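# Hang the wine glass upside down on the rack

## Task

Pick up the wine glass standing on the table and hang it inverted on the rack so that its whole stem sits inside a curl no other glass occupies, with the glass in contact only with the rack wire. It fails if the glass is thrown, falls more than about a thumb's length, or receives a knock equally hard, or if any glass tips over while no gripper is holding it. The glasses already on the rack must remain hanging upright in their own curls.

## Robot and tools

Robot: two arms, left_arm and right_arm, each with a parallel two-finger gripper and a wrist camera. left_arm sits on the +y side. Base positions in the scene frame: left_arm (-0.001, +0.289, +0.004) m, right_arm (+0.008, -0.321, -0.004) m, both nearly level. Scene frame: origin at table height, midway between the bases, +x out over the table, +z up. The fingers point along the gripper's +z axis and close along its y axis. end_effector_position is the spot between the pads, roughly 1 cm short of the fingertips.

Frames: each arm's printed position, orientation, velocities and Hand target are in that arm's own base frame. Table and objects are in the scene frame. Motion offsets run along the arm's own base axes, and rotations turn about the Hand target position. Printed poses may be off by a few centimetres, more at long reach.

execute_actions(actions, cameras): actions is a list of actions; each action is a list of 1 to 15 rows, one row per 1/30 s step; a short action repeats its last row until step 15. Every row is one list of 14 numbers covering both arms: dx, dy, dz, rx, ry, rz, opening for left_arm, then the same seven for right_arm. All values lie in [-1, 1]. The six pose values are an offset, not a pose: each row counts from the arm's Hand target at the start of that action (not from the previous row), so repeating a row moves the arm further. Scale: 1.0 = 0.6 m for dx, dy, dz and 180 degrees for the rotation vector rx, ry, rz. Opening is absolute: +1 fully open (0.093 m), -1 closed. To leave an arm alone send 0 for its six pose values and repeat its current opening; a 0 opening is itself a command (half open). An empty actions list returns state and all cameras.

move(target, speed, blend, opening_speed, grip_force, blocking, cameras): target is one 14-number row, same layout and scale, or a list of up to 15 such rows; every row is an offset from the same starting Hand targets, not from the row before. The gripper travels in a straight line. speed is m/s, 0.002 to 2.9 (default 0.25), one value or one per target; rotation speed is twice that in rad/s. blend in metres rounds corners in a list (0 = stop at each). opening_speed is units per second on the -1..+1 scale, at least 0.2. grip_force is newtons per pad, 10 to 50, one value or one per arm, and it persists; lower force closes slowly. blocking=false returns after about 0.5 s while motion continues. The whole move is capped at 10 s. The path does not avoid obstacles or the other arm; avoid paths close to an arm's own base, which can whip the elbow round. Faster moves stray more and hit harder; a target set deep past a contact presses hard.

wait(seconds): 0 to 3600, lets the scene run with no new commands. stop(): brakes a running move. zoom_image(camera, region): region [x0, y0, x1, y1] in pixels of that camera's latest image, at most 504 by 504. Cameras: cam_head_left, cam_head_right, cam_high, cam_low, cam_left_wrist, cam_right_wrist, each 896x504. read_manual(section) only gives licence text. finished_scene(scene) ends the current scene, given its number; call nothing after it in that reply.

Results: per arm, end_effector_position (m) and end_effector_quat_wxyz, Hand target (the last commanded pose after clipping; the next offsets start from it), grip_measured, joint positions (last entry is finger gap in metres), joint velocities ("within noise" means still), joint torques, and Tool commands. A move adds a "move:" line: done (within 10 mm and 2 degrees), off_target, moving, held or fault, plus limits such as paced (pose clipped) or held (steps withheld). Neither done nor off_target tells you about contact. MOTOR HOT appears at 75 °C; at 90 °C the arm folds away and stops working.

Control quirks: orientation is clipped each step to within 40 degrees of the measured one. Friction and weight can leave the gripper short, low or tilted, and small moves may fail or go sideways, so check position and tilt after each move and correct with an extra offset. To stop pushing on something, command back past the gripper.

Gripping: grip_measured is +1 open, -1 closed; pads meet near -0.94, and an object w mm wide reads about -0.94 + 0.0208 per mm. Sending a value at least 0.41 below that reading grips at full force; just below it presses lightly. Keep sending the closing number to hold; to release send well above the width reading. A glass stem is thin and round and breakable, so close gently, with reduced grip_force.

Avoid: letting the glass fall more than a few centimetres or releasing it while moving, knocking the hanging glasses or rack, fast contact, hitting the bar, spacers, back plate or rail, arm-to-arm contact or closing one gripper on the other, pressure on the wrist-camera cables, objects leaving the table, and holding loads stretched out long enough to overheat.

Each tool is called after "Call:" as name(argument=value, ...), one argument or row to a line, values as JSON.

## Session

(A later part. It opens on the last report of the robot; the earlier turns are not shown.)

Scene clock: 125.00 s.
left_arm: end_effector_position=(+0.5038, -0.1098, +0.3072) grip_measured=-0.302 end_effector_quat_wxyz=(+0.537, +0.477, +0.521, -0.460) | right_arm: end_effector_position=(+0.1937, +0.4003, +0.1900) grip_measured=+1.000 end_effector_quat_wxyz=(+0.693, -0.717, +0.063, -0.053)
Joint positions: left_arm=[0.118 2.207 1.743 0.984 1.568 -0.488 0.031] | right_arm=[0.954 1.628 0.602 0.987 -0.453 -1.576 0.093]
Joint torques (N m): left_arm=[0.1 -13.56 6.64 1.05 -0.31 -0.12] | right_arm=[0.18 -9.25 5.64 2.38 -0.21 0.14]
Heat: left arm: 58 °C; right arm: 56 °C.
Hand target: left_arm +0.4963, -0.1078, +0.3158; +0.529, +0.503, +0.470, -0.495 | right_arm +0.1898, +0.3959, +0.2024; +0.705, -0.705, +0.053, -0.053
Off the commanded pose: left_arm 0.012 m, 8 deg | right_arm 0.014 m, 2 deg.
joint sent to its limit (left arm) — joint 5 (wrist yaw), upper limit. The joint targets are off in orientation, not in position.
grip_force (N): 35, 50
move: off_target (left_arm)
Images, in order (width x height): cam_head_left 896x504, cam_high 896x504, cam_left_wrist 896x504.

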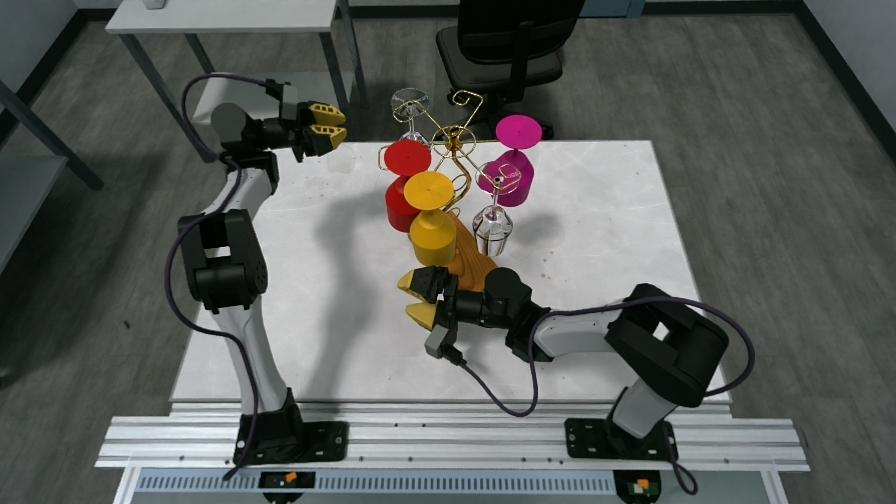

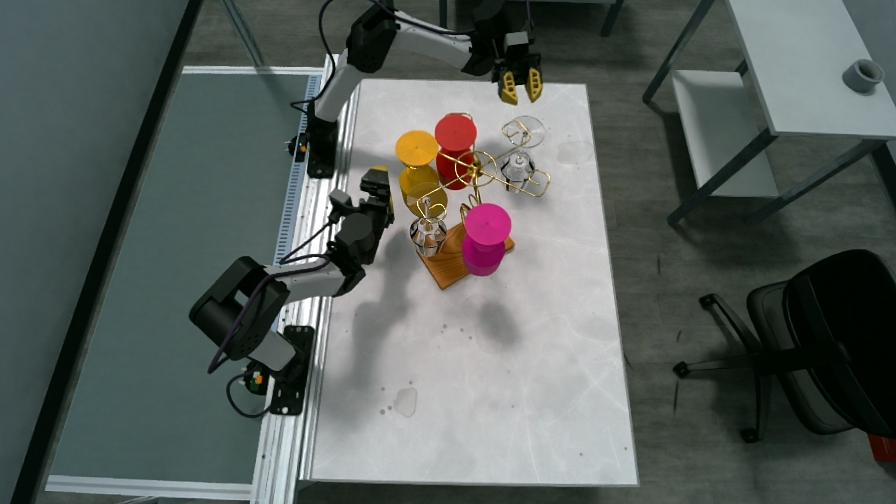

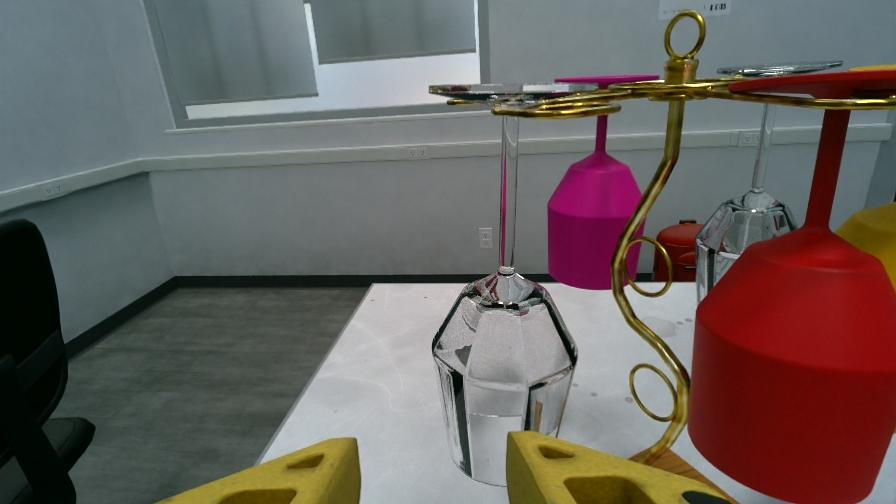

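Call:
move(
  target=[-0.199,0.025,0.028,0,0,0.045,-0.2,0,0,0,0,0,0,1],
  speed=0.2,
  cameras=["cam_left_wrist","cam_head_left","cam_high"],
)

Call:
zoom_image(
  camera="cam_high",
  region=[400, 50, 560, 220],
)

Scene clock: 127.00 s.
left_arm: end_effector_position=(+0.3827, -0.0952, +0.3295) grip_measured=-0.202 end_effector_quat_wxyz=(+0.555, +0.458, +0.539, -0.439) | right_arm: end_effector_position=(+0.1937, +0.4003, +0.1900) grip_measured=+1.000 end_effector_quat_wxyz=(+0.693, -0.717, +0.063, -0.053)
Joint positions: left_arm=[0.197 1.694 1.127 1.062 1.57 -0.459 0.036] | right_arm=[0.954 1.628 0.602 0.987 -0.453 -1.576 0.093]
Joint torques (N m): left_arm=[0.54 -8.7 6.28 1.07 -0.33 -0.04] | right_arm=[0.17 -9.26 5.65 2.37 -0.22 0.15]
Heat: left arm: 58 °C; right arm: 56 °C.
Hand target: left_arm +0.3769, -0.0928, +0.3325; +0.563, +0.469, +0.505, -0.457 | right_arm +0.1898, +0.3959, +0.2024; +0.705, -0.705, +0.053, -0.053
Off the commanded pose: left_arm 0.007 m, 5 deg | right_arm 0.014 m, 2 deg.
joint sent to its limit (left arm) — joint 5 (wrist yaw), upper limit. The joint targets are off in orientation, not in position.
grip_force (N): 35, 50
move: off_target (left_arm)
Images, in order (width x height): cam_head_left 896x504, cam_high 896x504, cam_left_wrist 896x504.

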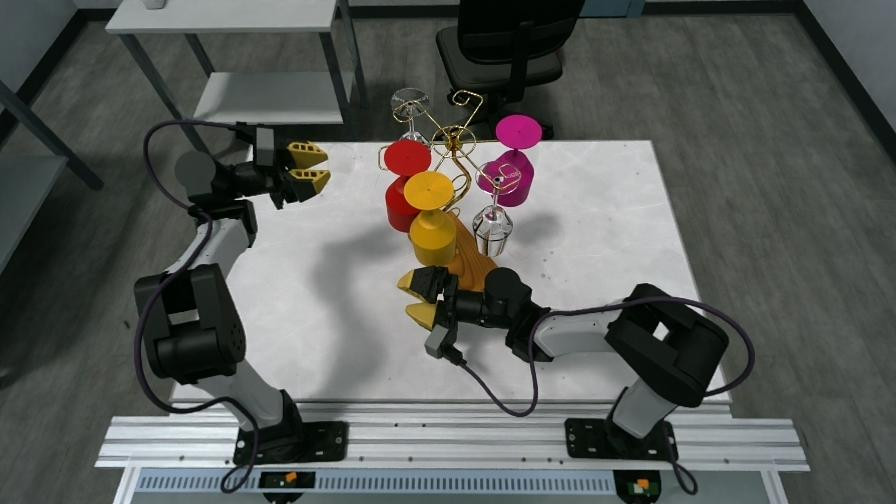

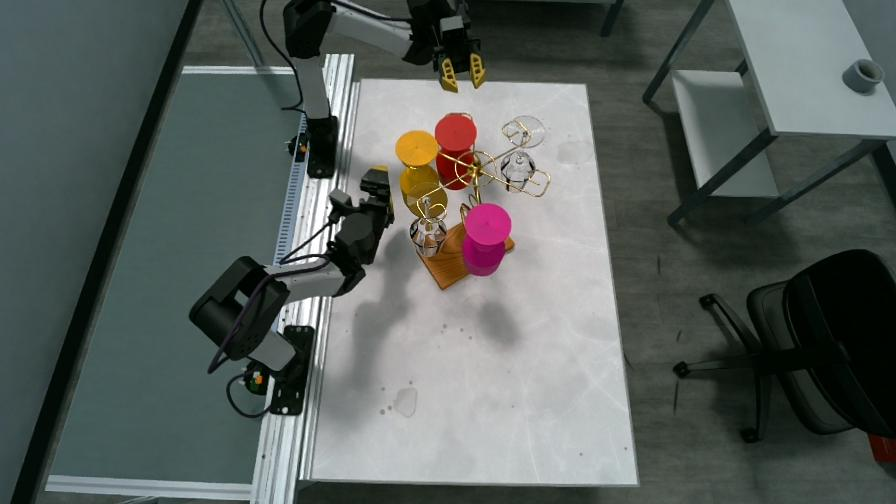

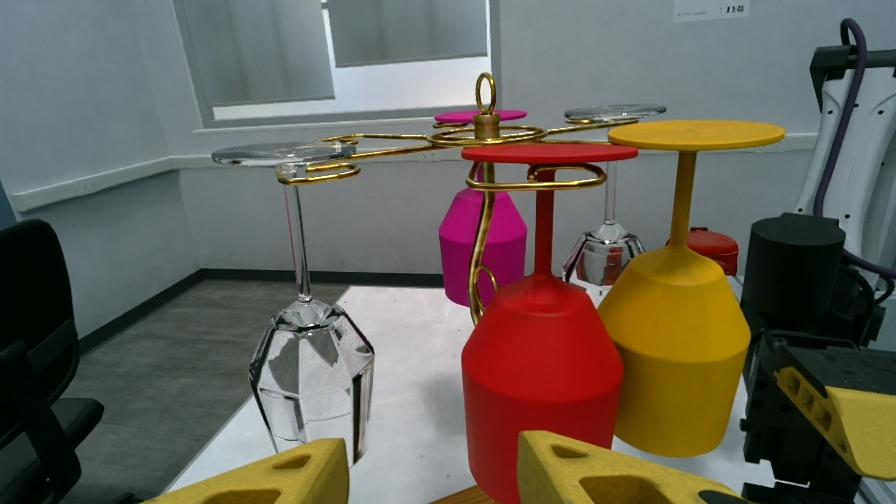

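Scaled by 2.965 from the camera's image (finer frame: 1280x720).

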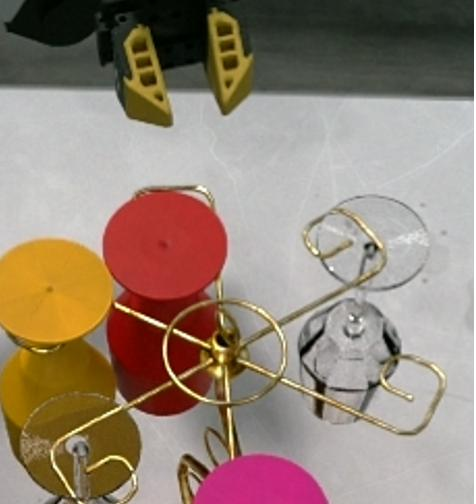

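Call:
move(
  target=[
    [-0.035,-0.06,-0.012,0,0,0,-0.2,0,0,0,0,0,0,1],
    [-0.035,-0.105,-0.012,0,0,0,-0.2,0,0,0,0,0,0,1],
  ],
  speed=0.1,
  blend=0.01,
  cameras=["cam_left_wrist","cam_head_left","cam_high"],
)

Call:
zoom_image(
  camera="cam_high",
  region=[400, 50, 560, 220],
)

Scene clock: 128.90 s.
left_arm: end_effector_position=(+0.3596, -0.1532, +0.3225) grip_measured=-0.202 end_effector_quat_wxyz=(+0.560, +0.467, +0.507, -0.459) | right_arm: end_effector_position=(+0.1937, +0.4003, +0.1900) grip_measured=+1.000 end_effector_quat_wxyz=(+0.693, -0.717, +0.063, -0.053)
Joint positions: left_arm=[0.04 1.634 1.006 1.088 1.46 -0.4 0.036] | right_arm=[0.954 1.628 0.602 0.987 -0.453 -1.576 0.093]
Joint torques (N m): left_arm=[-0.9 -7.8 6.63 0.99 -0.52 -0.03] | right_arm=[0.13 -9.29 5.63 2.37 -0.2 0.16]
Heat: left arm: 58 °C; right arm: 56 °C.
Hand target: left_arm +0.3560, -0.1557, +0.3253; +0.563, +0.469, +0.505, -0.456 | right_arm +0.1898, +0.3959, +0.2024; +0.705, -0.705, +0.053, -0.053
Off the commanded pose: left_arm 0.005 m, 1 deg | right_arm 0.014 m, 2 deg.
grip_force (N): 35, 50
move: done
Images, in order (width x height): cam_head_left 896x504, cam_high 896x504, cam_left_wrist 896x504.

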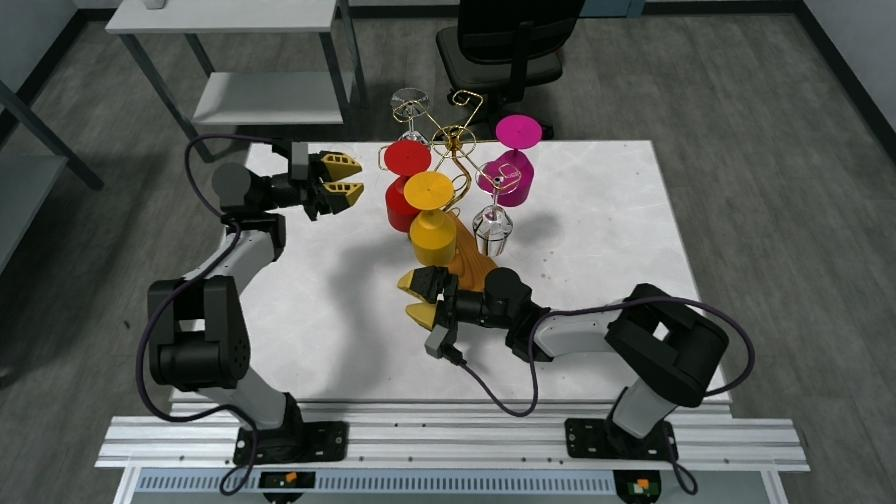

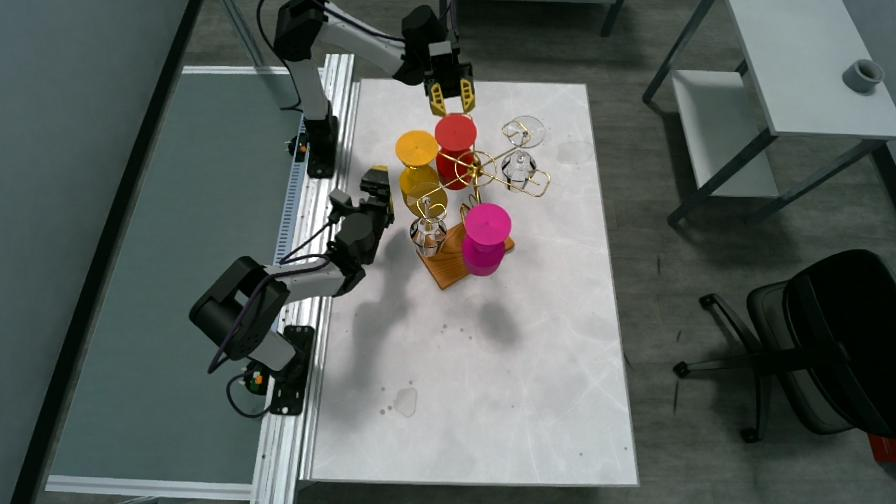

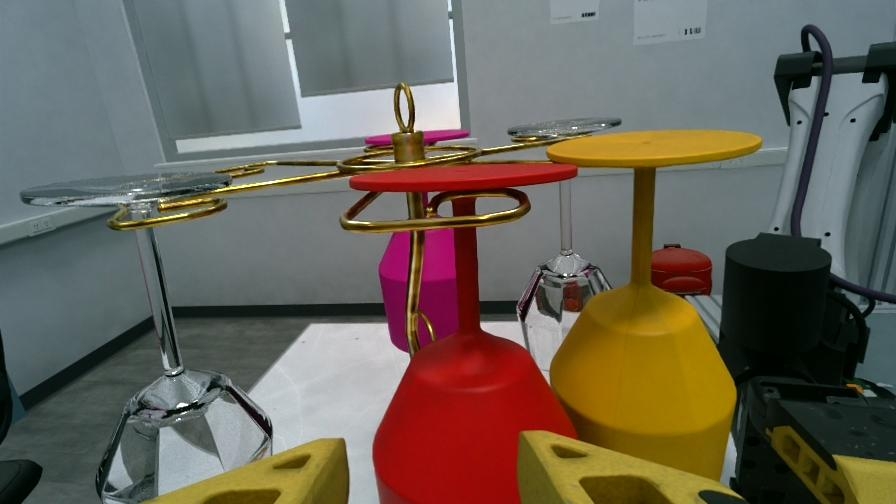

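Scaled by 2.965 from the camera's image (finer frame: 1280x720).

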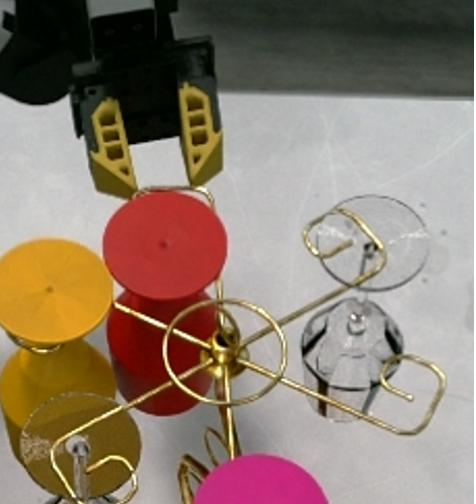

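Call:
move(
  target=[
    [-0.002,-0.104,-0.004,0,0,0,-0.2,0,0,0,0,0,0,1],
  ],
  speed=0.07,
  cameras=["cam_left_wrist","cam_head_left","cam_high"],
)

Call:
zoom_image(
  camera="cam_high",
  region=[400, 50, 560, 220],
)

Scene clock: 131.27 s.
left_arm: end_effector_position=(+0.3563, -0.2159, +0.3099) grip_measured=-0.202 end_effector_quat_wxyz=(+0.553, +0.462, +0.514, -0.465) | right_arm: end_effector_position=(+0.1937, +0.4003, +0.1900) grip_measured=+1.000 end_effector_quat_wxyz=(+0.693, -0.717, +0.063, -0.053)
Joint positions: left_arm=[-0.147 1.595 1.006 0.744 1.281 -0.115 0.036] | right_arm=[0.954 1.628 0.602 0.987 -0.453 -1.576 0.093]
Joint torques (N m): left_arm=[-1.05 -7.91 9.85 1.24 -0.27 -0.04] | right_arm=[0.13 -9.28 5.65 2.38 -0.22 0.15]
Heat: left arm: 58 °C; right arm: 56 °C.
Hand target: left_arm +0.3547, -0.2181, +0.3230; +0.563, +0.469, +0.505, -0.457 | right_arm +0.1898, +0.3959, +0.2024; +0.705, -0.705, +0.053, -0.053
Off the commanded pose: left_arm 0.013 m, 2 deg | right_arm 0.014 m, 2 deg.
grip_force (N): 35, 50
move: off_target (left_arm)
Images, in order (width x height): cam_head_left 896x504, cam_high 896x504, cam_left_wrist 896x504.

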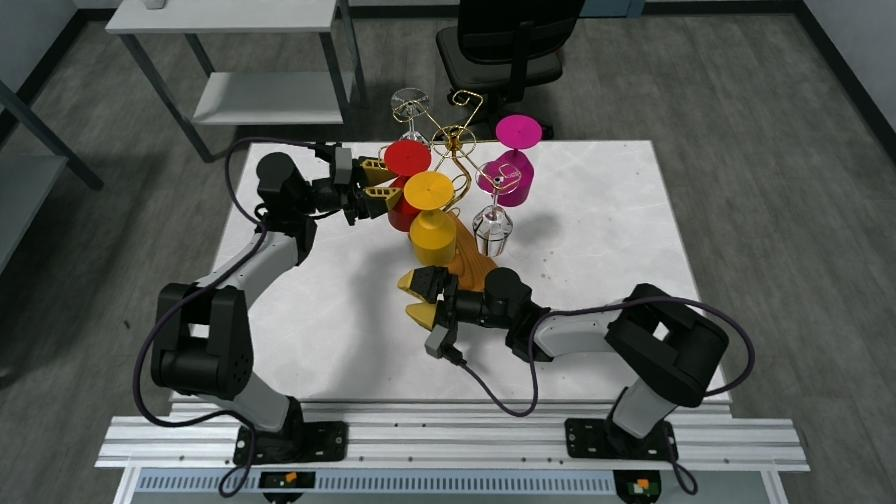

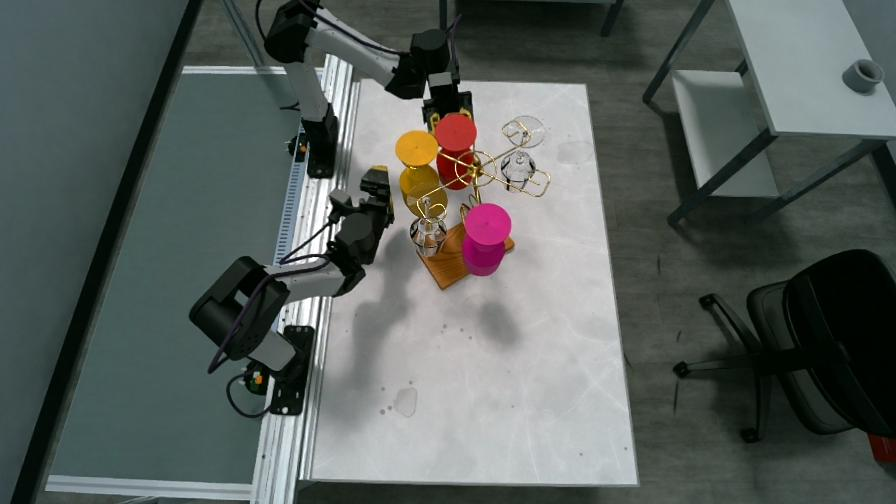

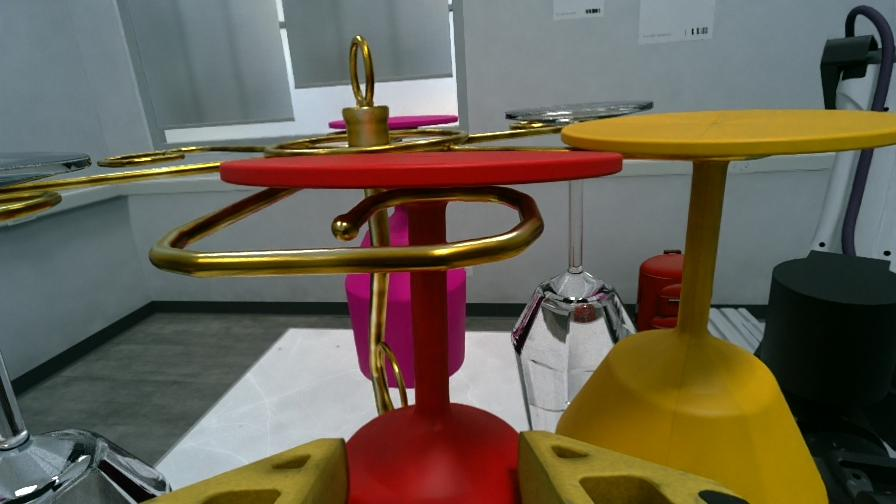

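Scaled by 2.965 from the camera's image (finer frame: 1280x720).

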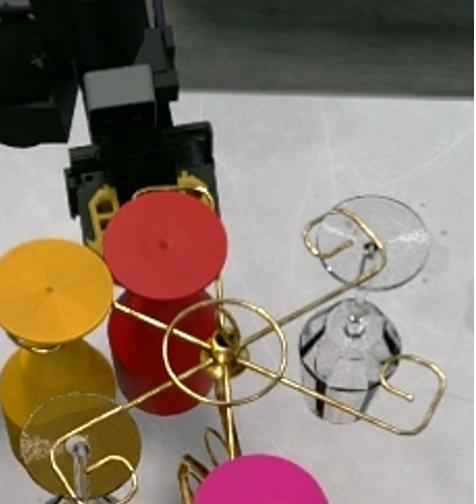

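Call:
zoom_image(
  camera="cam_left_wrist",
  region=[310, 160, 560, 300],
)

Scaled by 2.016 from the camera's image (finer frame: 1280x720).

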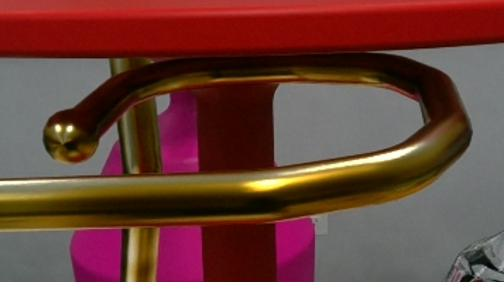

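Call:
move(
  target=[
    [0.0,0.0,0.002,0,0,0,-1,0,0,0,0,0,0,1],
    [0.0,-0.002,0.028,0,0,0,-1,0,0,0,0,0,0,1],
  ],
  speed=0.05,
  cameras=["cam_left_wrist","cam_head_left","cam_high"],
)

Scene clock: 135.13 s.
left_arm: end_effector_position=(+0.3565, -0.2173, +0.3265) grip_measured=-0.993 end_effector_quat_wxyz=(+0.553, +0.462, +0.514, -0.465) | right_arm: end_effector_position=(+0.1937, +0.4003, +0.1900) grip_measured=+1.000 end_effector_quat_wxyz=(+0.693, -0.717, +0.063, -0.053)
Joint positions: left_arm=[-0.151 1.576 1.057 0.67 1.278 -0.112 0] | right_arm=[0.954 1.628 0.602 0.987 -0.453 -1.576 0.093]
Joint torques (N m): left_arm=[-1.03 -7.76 10.02 1.29 -0.27 -0.08] | right_arm=[0.12 -9.26 5.61 2.38 -0.21 0.13]
Heat: left arm: 58 °C; right arm: 56 °C.
Hand target: left_arm +0.3547, -0.2193, +0.3397; +0.563, +0.469, +0.505, -0.457 | right_arm +0.1898, +0.3959, +0.2024; +0.705, -0.705, +0.053, -0.053
Off the commanded pose: left_arm 0.014 m, 2 deg | right_arm 0.014 m, 2 deg.
grip_force (N): 35, 50
move: off_target (left_arm)
Images, in order (width x height): cam_head_left 896x504, cam_high 896x504, cam_left_wrist 896x504.

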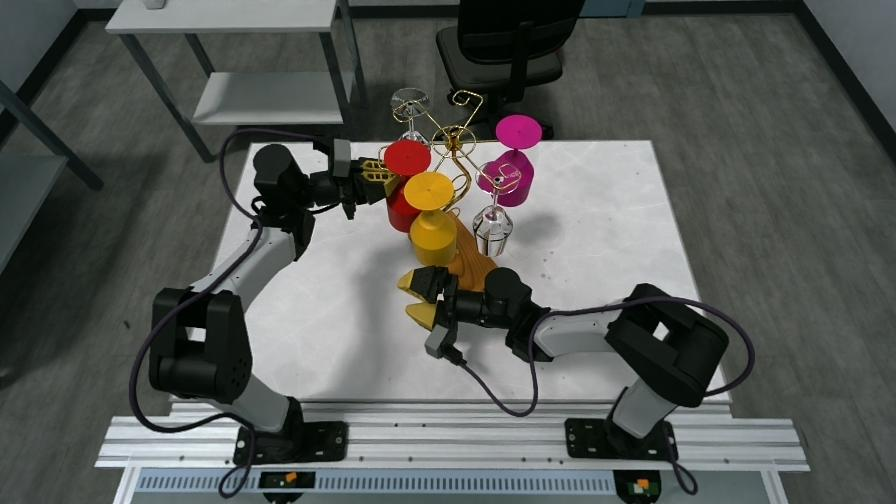

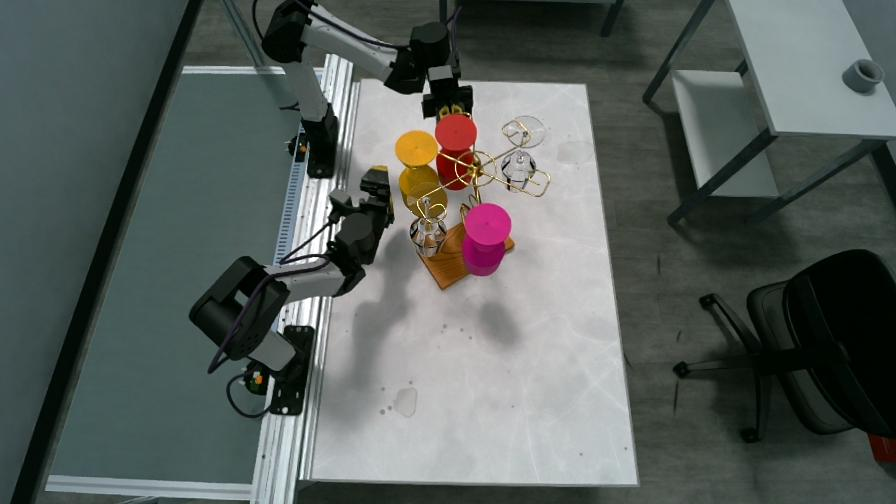

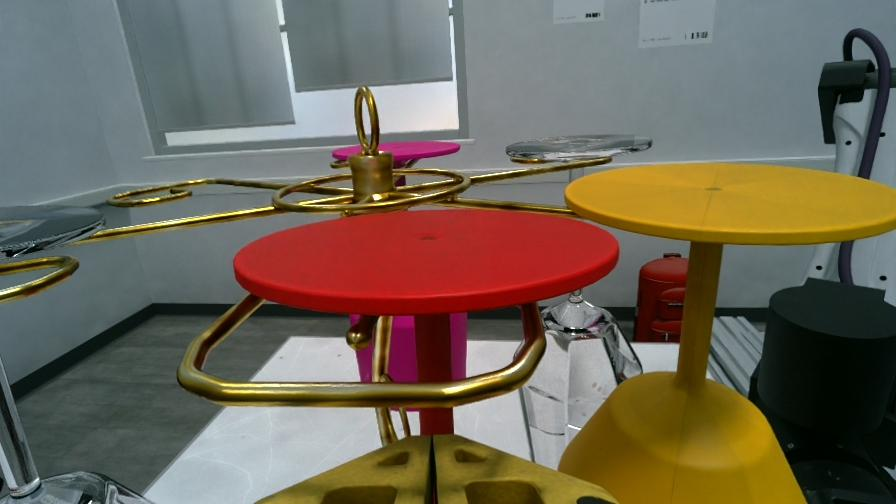

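Call:
move(
  target=[
    [0,0.004,0.0,0,0,0,-0.3,0,0,0,0,0,0,1],
    [0.002,0.0,-0.018,0,0,0,-0.3,0,0,0,0,0,0,1],
    [0.002,-0.027,-0.018,0,0,0,-0.3,0,0,0,0,0,0,1],
    [0.002,-0.027,-0.018,0,0,0,-1,0,0,0,0,0,0,1],
    [0.002,-0.027,0.0,0,0,0,-1,0,0,0,0,0,0,1],
  ],
  speed=0.06,
  cameras=["cam_left_wrist","cam_head_left","cam_high"],
)

Call:
zoom_image(
  camera="cam_high",
  region=[400, 50, 560, 220],
)

Scene clock: 140.27 s.
left_arm: end_effector_position=(+0.3562, -0.2330, +0.3303) grip_measured=-0.933 end_effector_quat_wxyz=(+0.557, +0.463, +0.513, -0.461) | right_arm: end_effector_position=(+0.1937, +0.4003, +0.1900) grip_measured=+1.000 end_effector_quat_wxyz=(+0.693, -0.717, +0.063, -0.053)
Joint positions: left_arm=[-0.198 1.576 1.075 0.636 1.224 -0.084 0] | right_arm=[0.954 1.628 0.602 0.987 -0.453 -1.576 0.093]
Joint torques (N m): left_arm=[-1.09 -6.8 10.35 1.38 -0.17 -0.06] | right_arm=[0.17 -9.33 5.65 2.38 -0.23 0.15]
Heat: left arm: 57 °C; right arm: 56 °C.
Hand target: left_arm +0.3559, -0.2355, +0.3398; +0.563, +0.469, +0.505, -0.456 | right_arm +0.1898, +0.3959, +0.2024; +0.705, -0.705, +0.053, -0.053
Off the commanded pose: left_arm 0.010 m, 1 deg | right_arm 0.014 m, 2 deg.
grip_force (N): 35, 50
move: done
Images, in order (width x height): cam_head_left 896x504, cam_high 896x504, cam_left_wrist 896x504.

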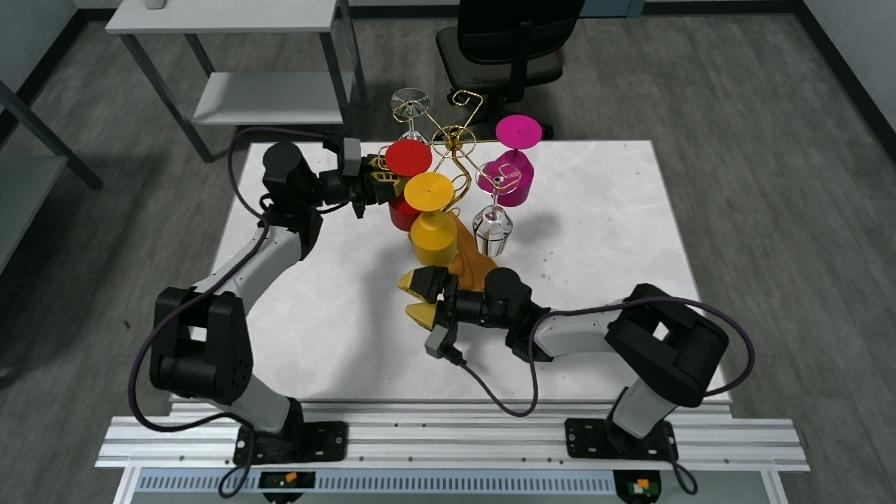

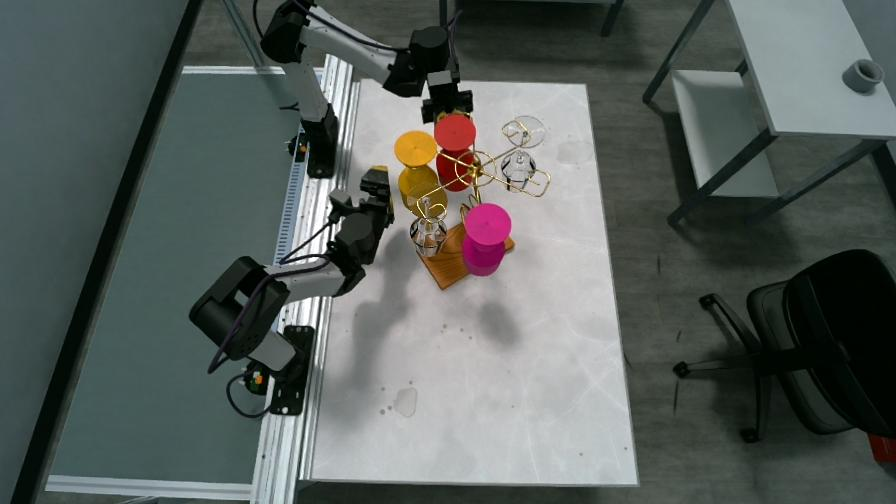

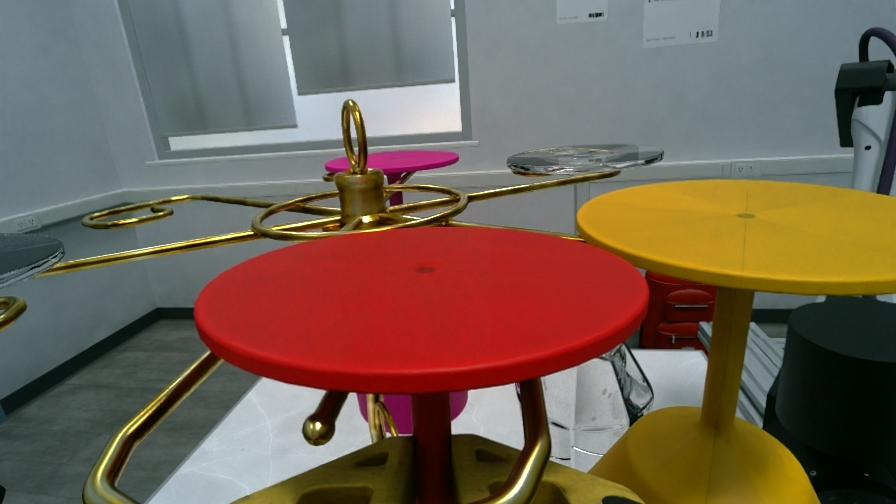

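Scaled by 2.965 from the camera's image (finer frame: 1280x720).

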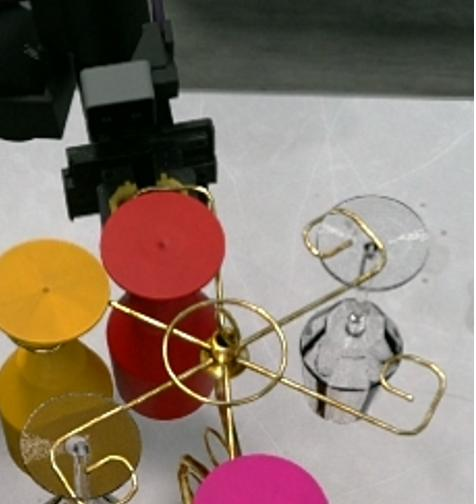

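Call:
move(
  target=[
    [0.0,0.0,-0.006,0,0,0,-1,0,0,0,0,0,0,1],
    [0.05,0.004,-0.006,0,0,0,-1,0,0,0,0,0,0,1],
  ],
  speed=0.05,
  cameras=["cam_left_wrist","cam_head_left","cam_high"],
)

Call:
zoom_image(
  camera="cam_high",
  region=[400, 50, 560, 220],
)

Scene clock: 141.93 s.
left_arm: end_effector_position=(+0.3813, -0.2346, +0.3325) grip_measured=-0.934 end_effector_quat_wxyz=(+0.559, +0.465, +0.509, -0.459) | right_arm: end_effector_position=(+0.1937, +0.4003, +0.1900) grip_measured=+1.000 end_effector_quat_wxyz=(+0.693, -0.717, +0.063, -0.053)
Joint positions: left_arm=[-0.188 1.67 1.18 0.636 1.236 -0.084 0] | right_arm=[0.954 1.628 0.602 0.987 -0.453 -1.576 0.093]
Joint torques (N m): left_arm=[0.34 -6.15 10.18 1.5 -0.06 -0.14] | right_arm=[0.13 -9.31 5.67 2.36 -0.21 0.15]
Heat: left arm: 56 °C; right arm: 56 °C.
Hand target: left_arm +0.3860, -0.2331, +0.3362; +0.563, +0.469, +0.505, -0.456 | right_arm +0.1898, +0.3959, +0.2024; +0.705, -0.705, +0.053, -0.053
Off the commanded pose: left_arm 0.006 m, 1 deg | right_arm 0.014 m, 2 deg.
grip_force (N): 35, 50
move: done
Images, in order (width x height): cam_head_left 896x504, cam_high 896x504, cam_left_wrist 896x504.

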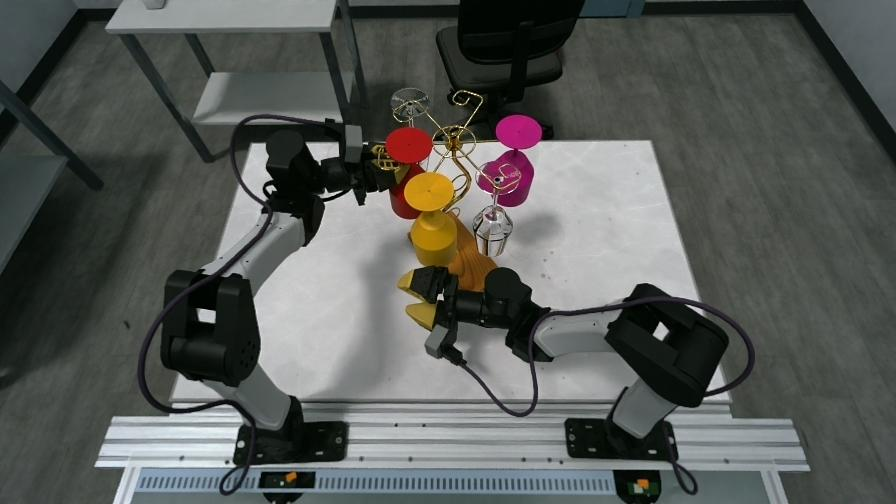

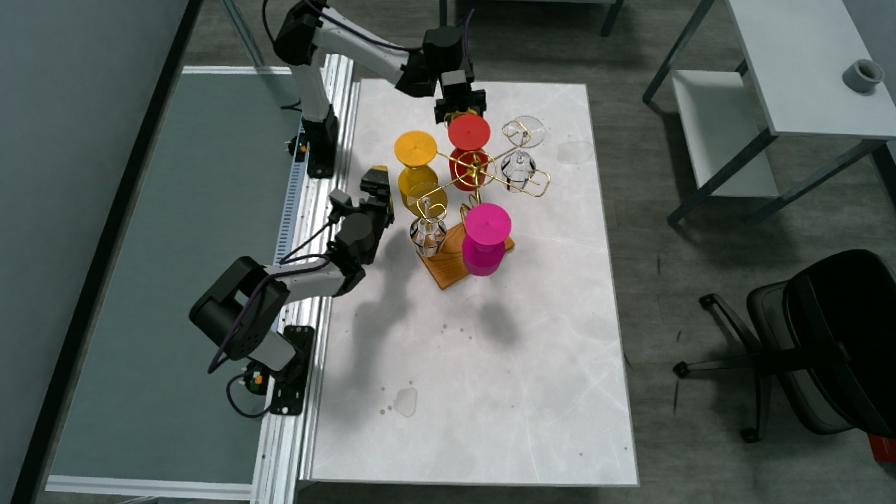

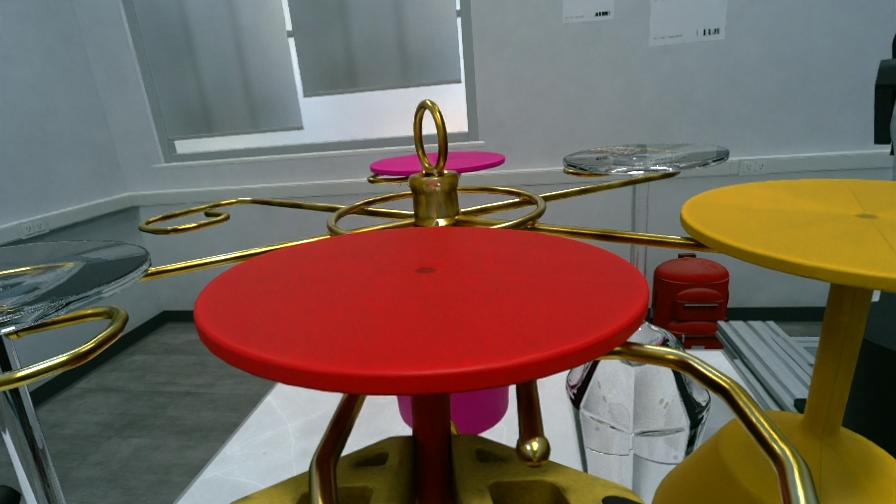

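Scaled by 2.965 from the camera's image (finer frame: 1280x720).

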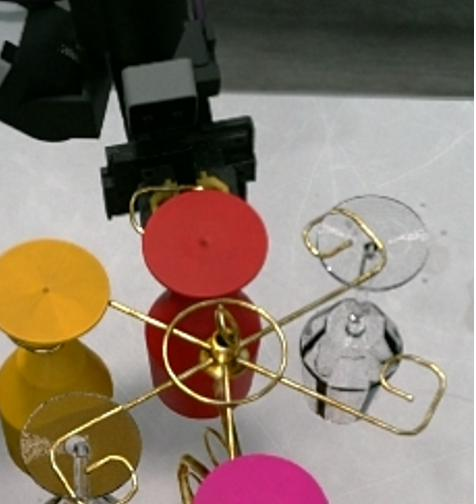

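Call:
move(
  target=[
    [0.004,0.047,-0.002,0,0,0,-1,0,0,0,0,0,0,1],
  ],
  speed=0.05,
  cameras=["cam_left_wrist","cam_head_left","cam_high"],
)

Call:
zoom_image(
  camera="cam_high",
  region=[400, 50, 560, 220],
)

Call:
zoom_image(
  camera="cam_head_left",
  region=[350, 80, 480, 200],
)

Scene clock: 143.50 s.
left_arm: end_effector_position=(+0.3834, -0.2080, +0.3359) grip_measured=-0.934 end_effector_quat_wxyz=(+0.560, +0.470, +0.505, -0.459) | right_arm: end_effector_position=(+0.1937, +0.4003, +0.1900) grip_measured=+1.000 end_effector_quat_wxyz=(+0.693, -0.717, +0.063, -0.053)
Joint positions: left_arm=[-0.114 1.67 1.18 0.682 1.318 -0.123 0] | right_arm=[0.954 1.628 0.602 0.987 -0.453 -1.576 0.093]
Joint torques (N m): left_arm=[0.46 -6.01 8.66 1.51 -0.15 -0.22] | right_arm=[0.16 -9.28 5.64 2.39 -0.21 0.15]
Heat: left arm: 56 °C; right arm: 56 °C.
Hand target: left_arm +0.3883, -0.2050, +0.3350; +0.563, +0.469, +0.505, -0.457 | right_arm +0.1898, +0.3959, +0.2024; +0.705, -0.705, +0.053, -0.053
Off the commanded pose: left_arm 0.006 m, 1 deg | right_arm 0.014 m, 2 deg.
grip_force (N): 35, 50
move: done
Images, in order (width x height): cam_head_left 896x504, cam_high 896x504, cam_left_wrist 896x504.

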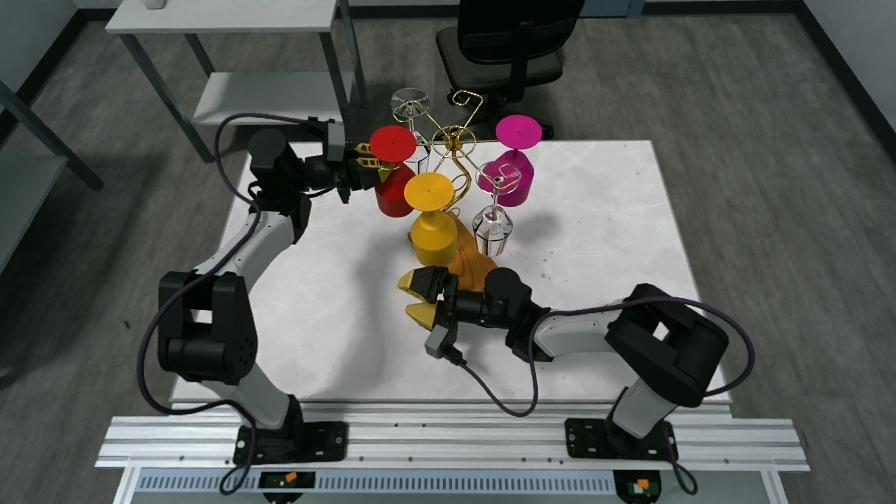

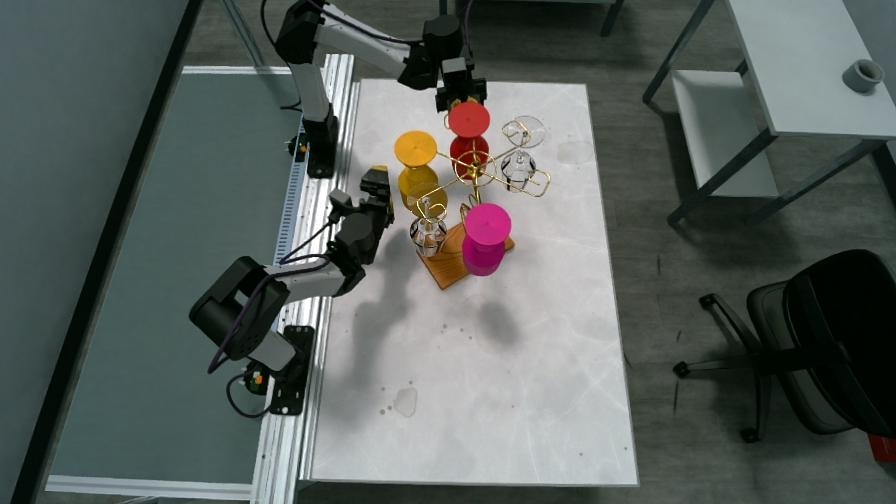

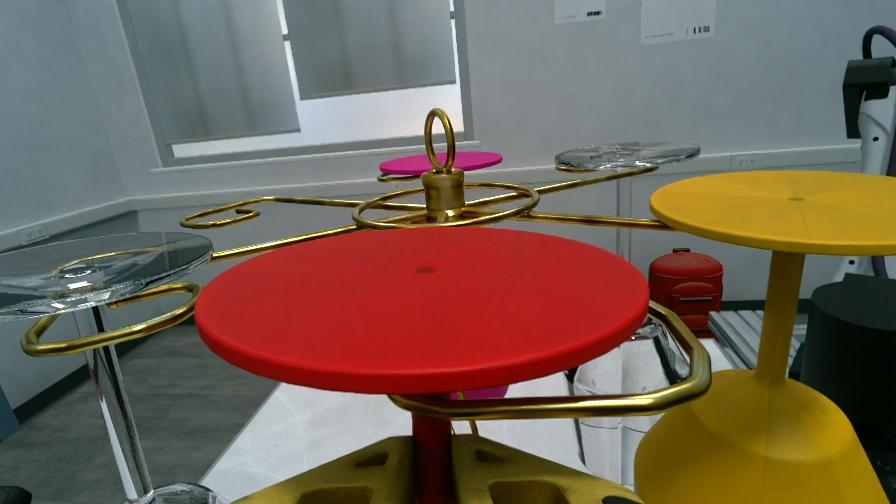

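Scaled by 2.965 from the camera's image (finer frame: 1280x720).

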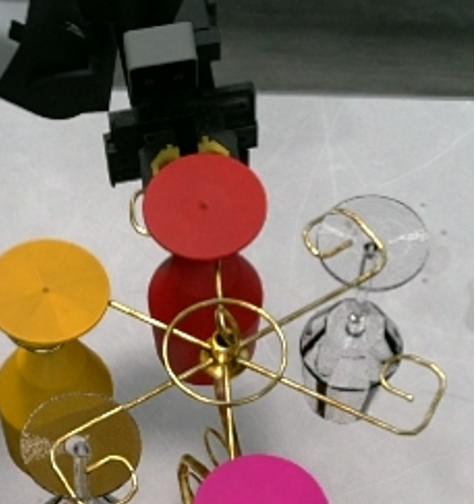

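Scaled by 3.877 from the camera's image (finer frame: 1280x720).

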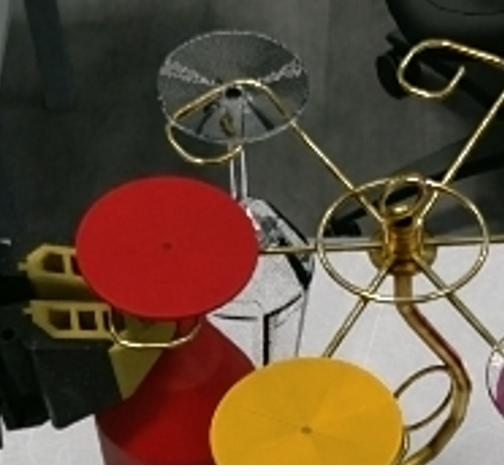

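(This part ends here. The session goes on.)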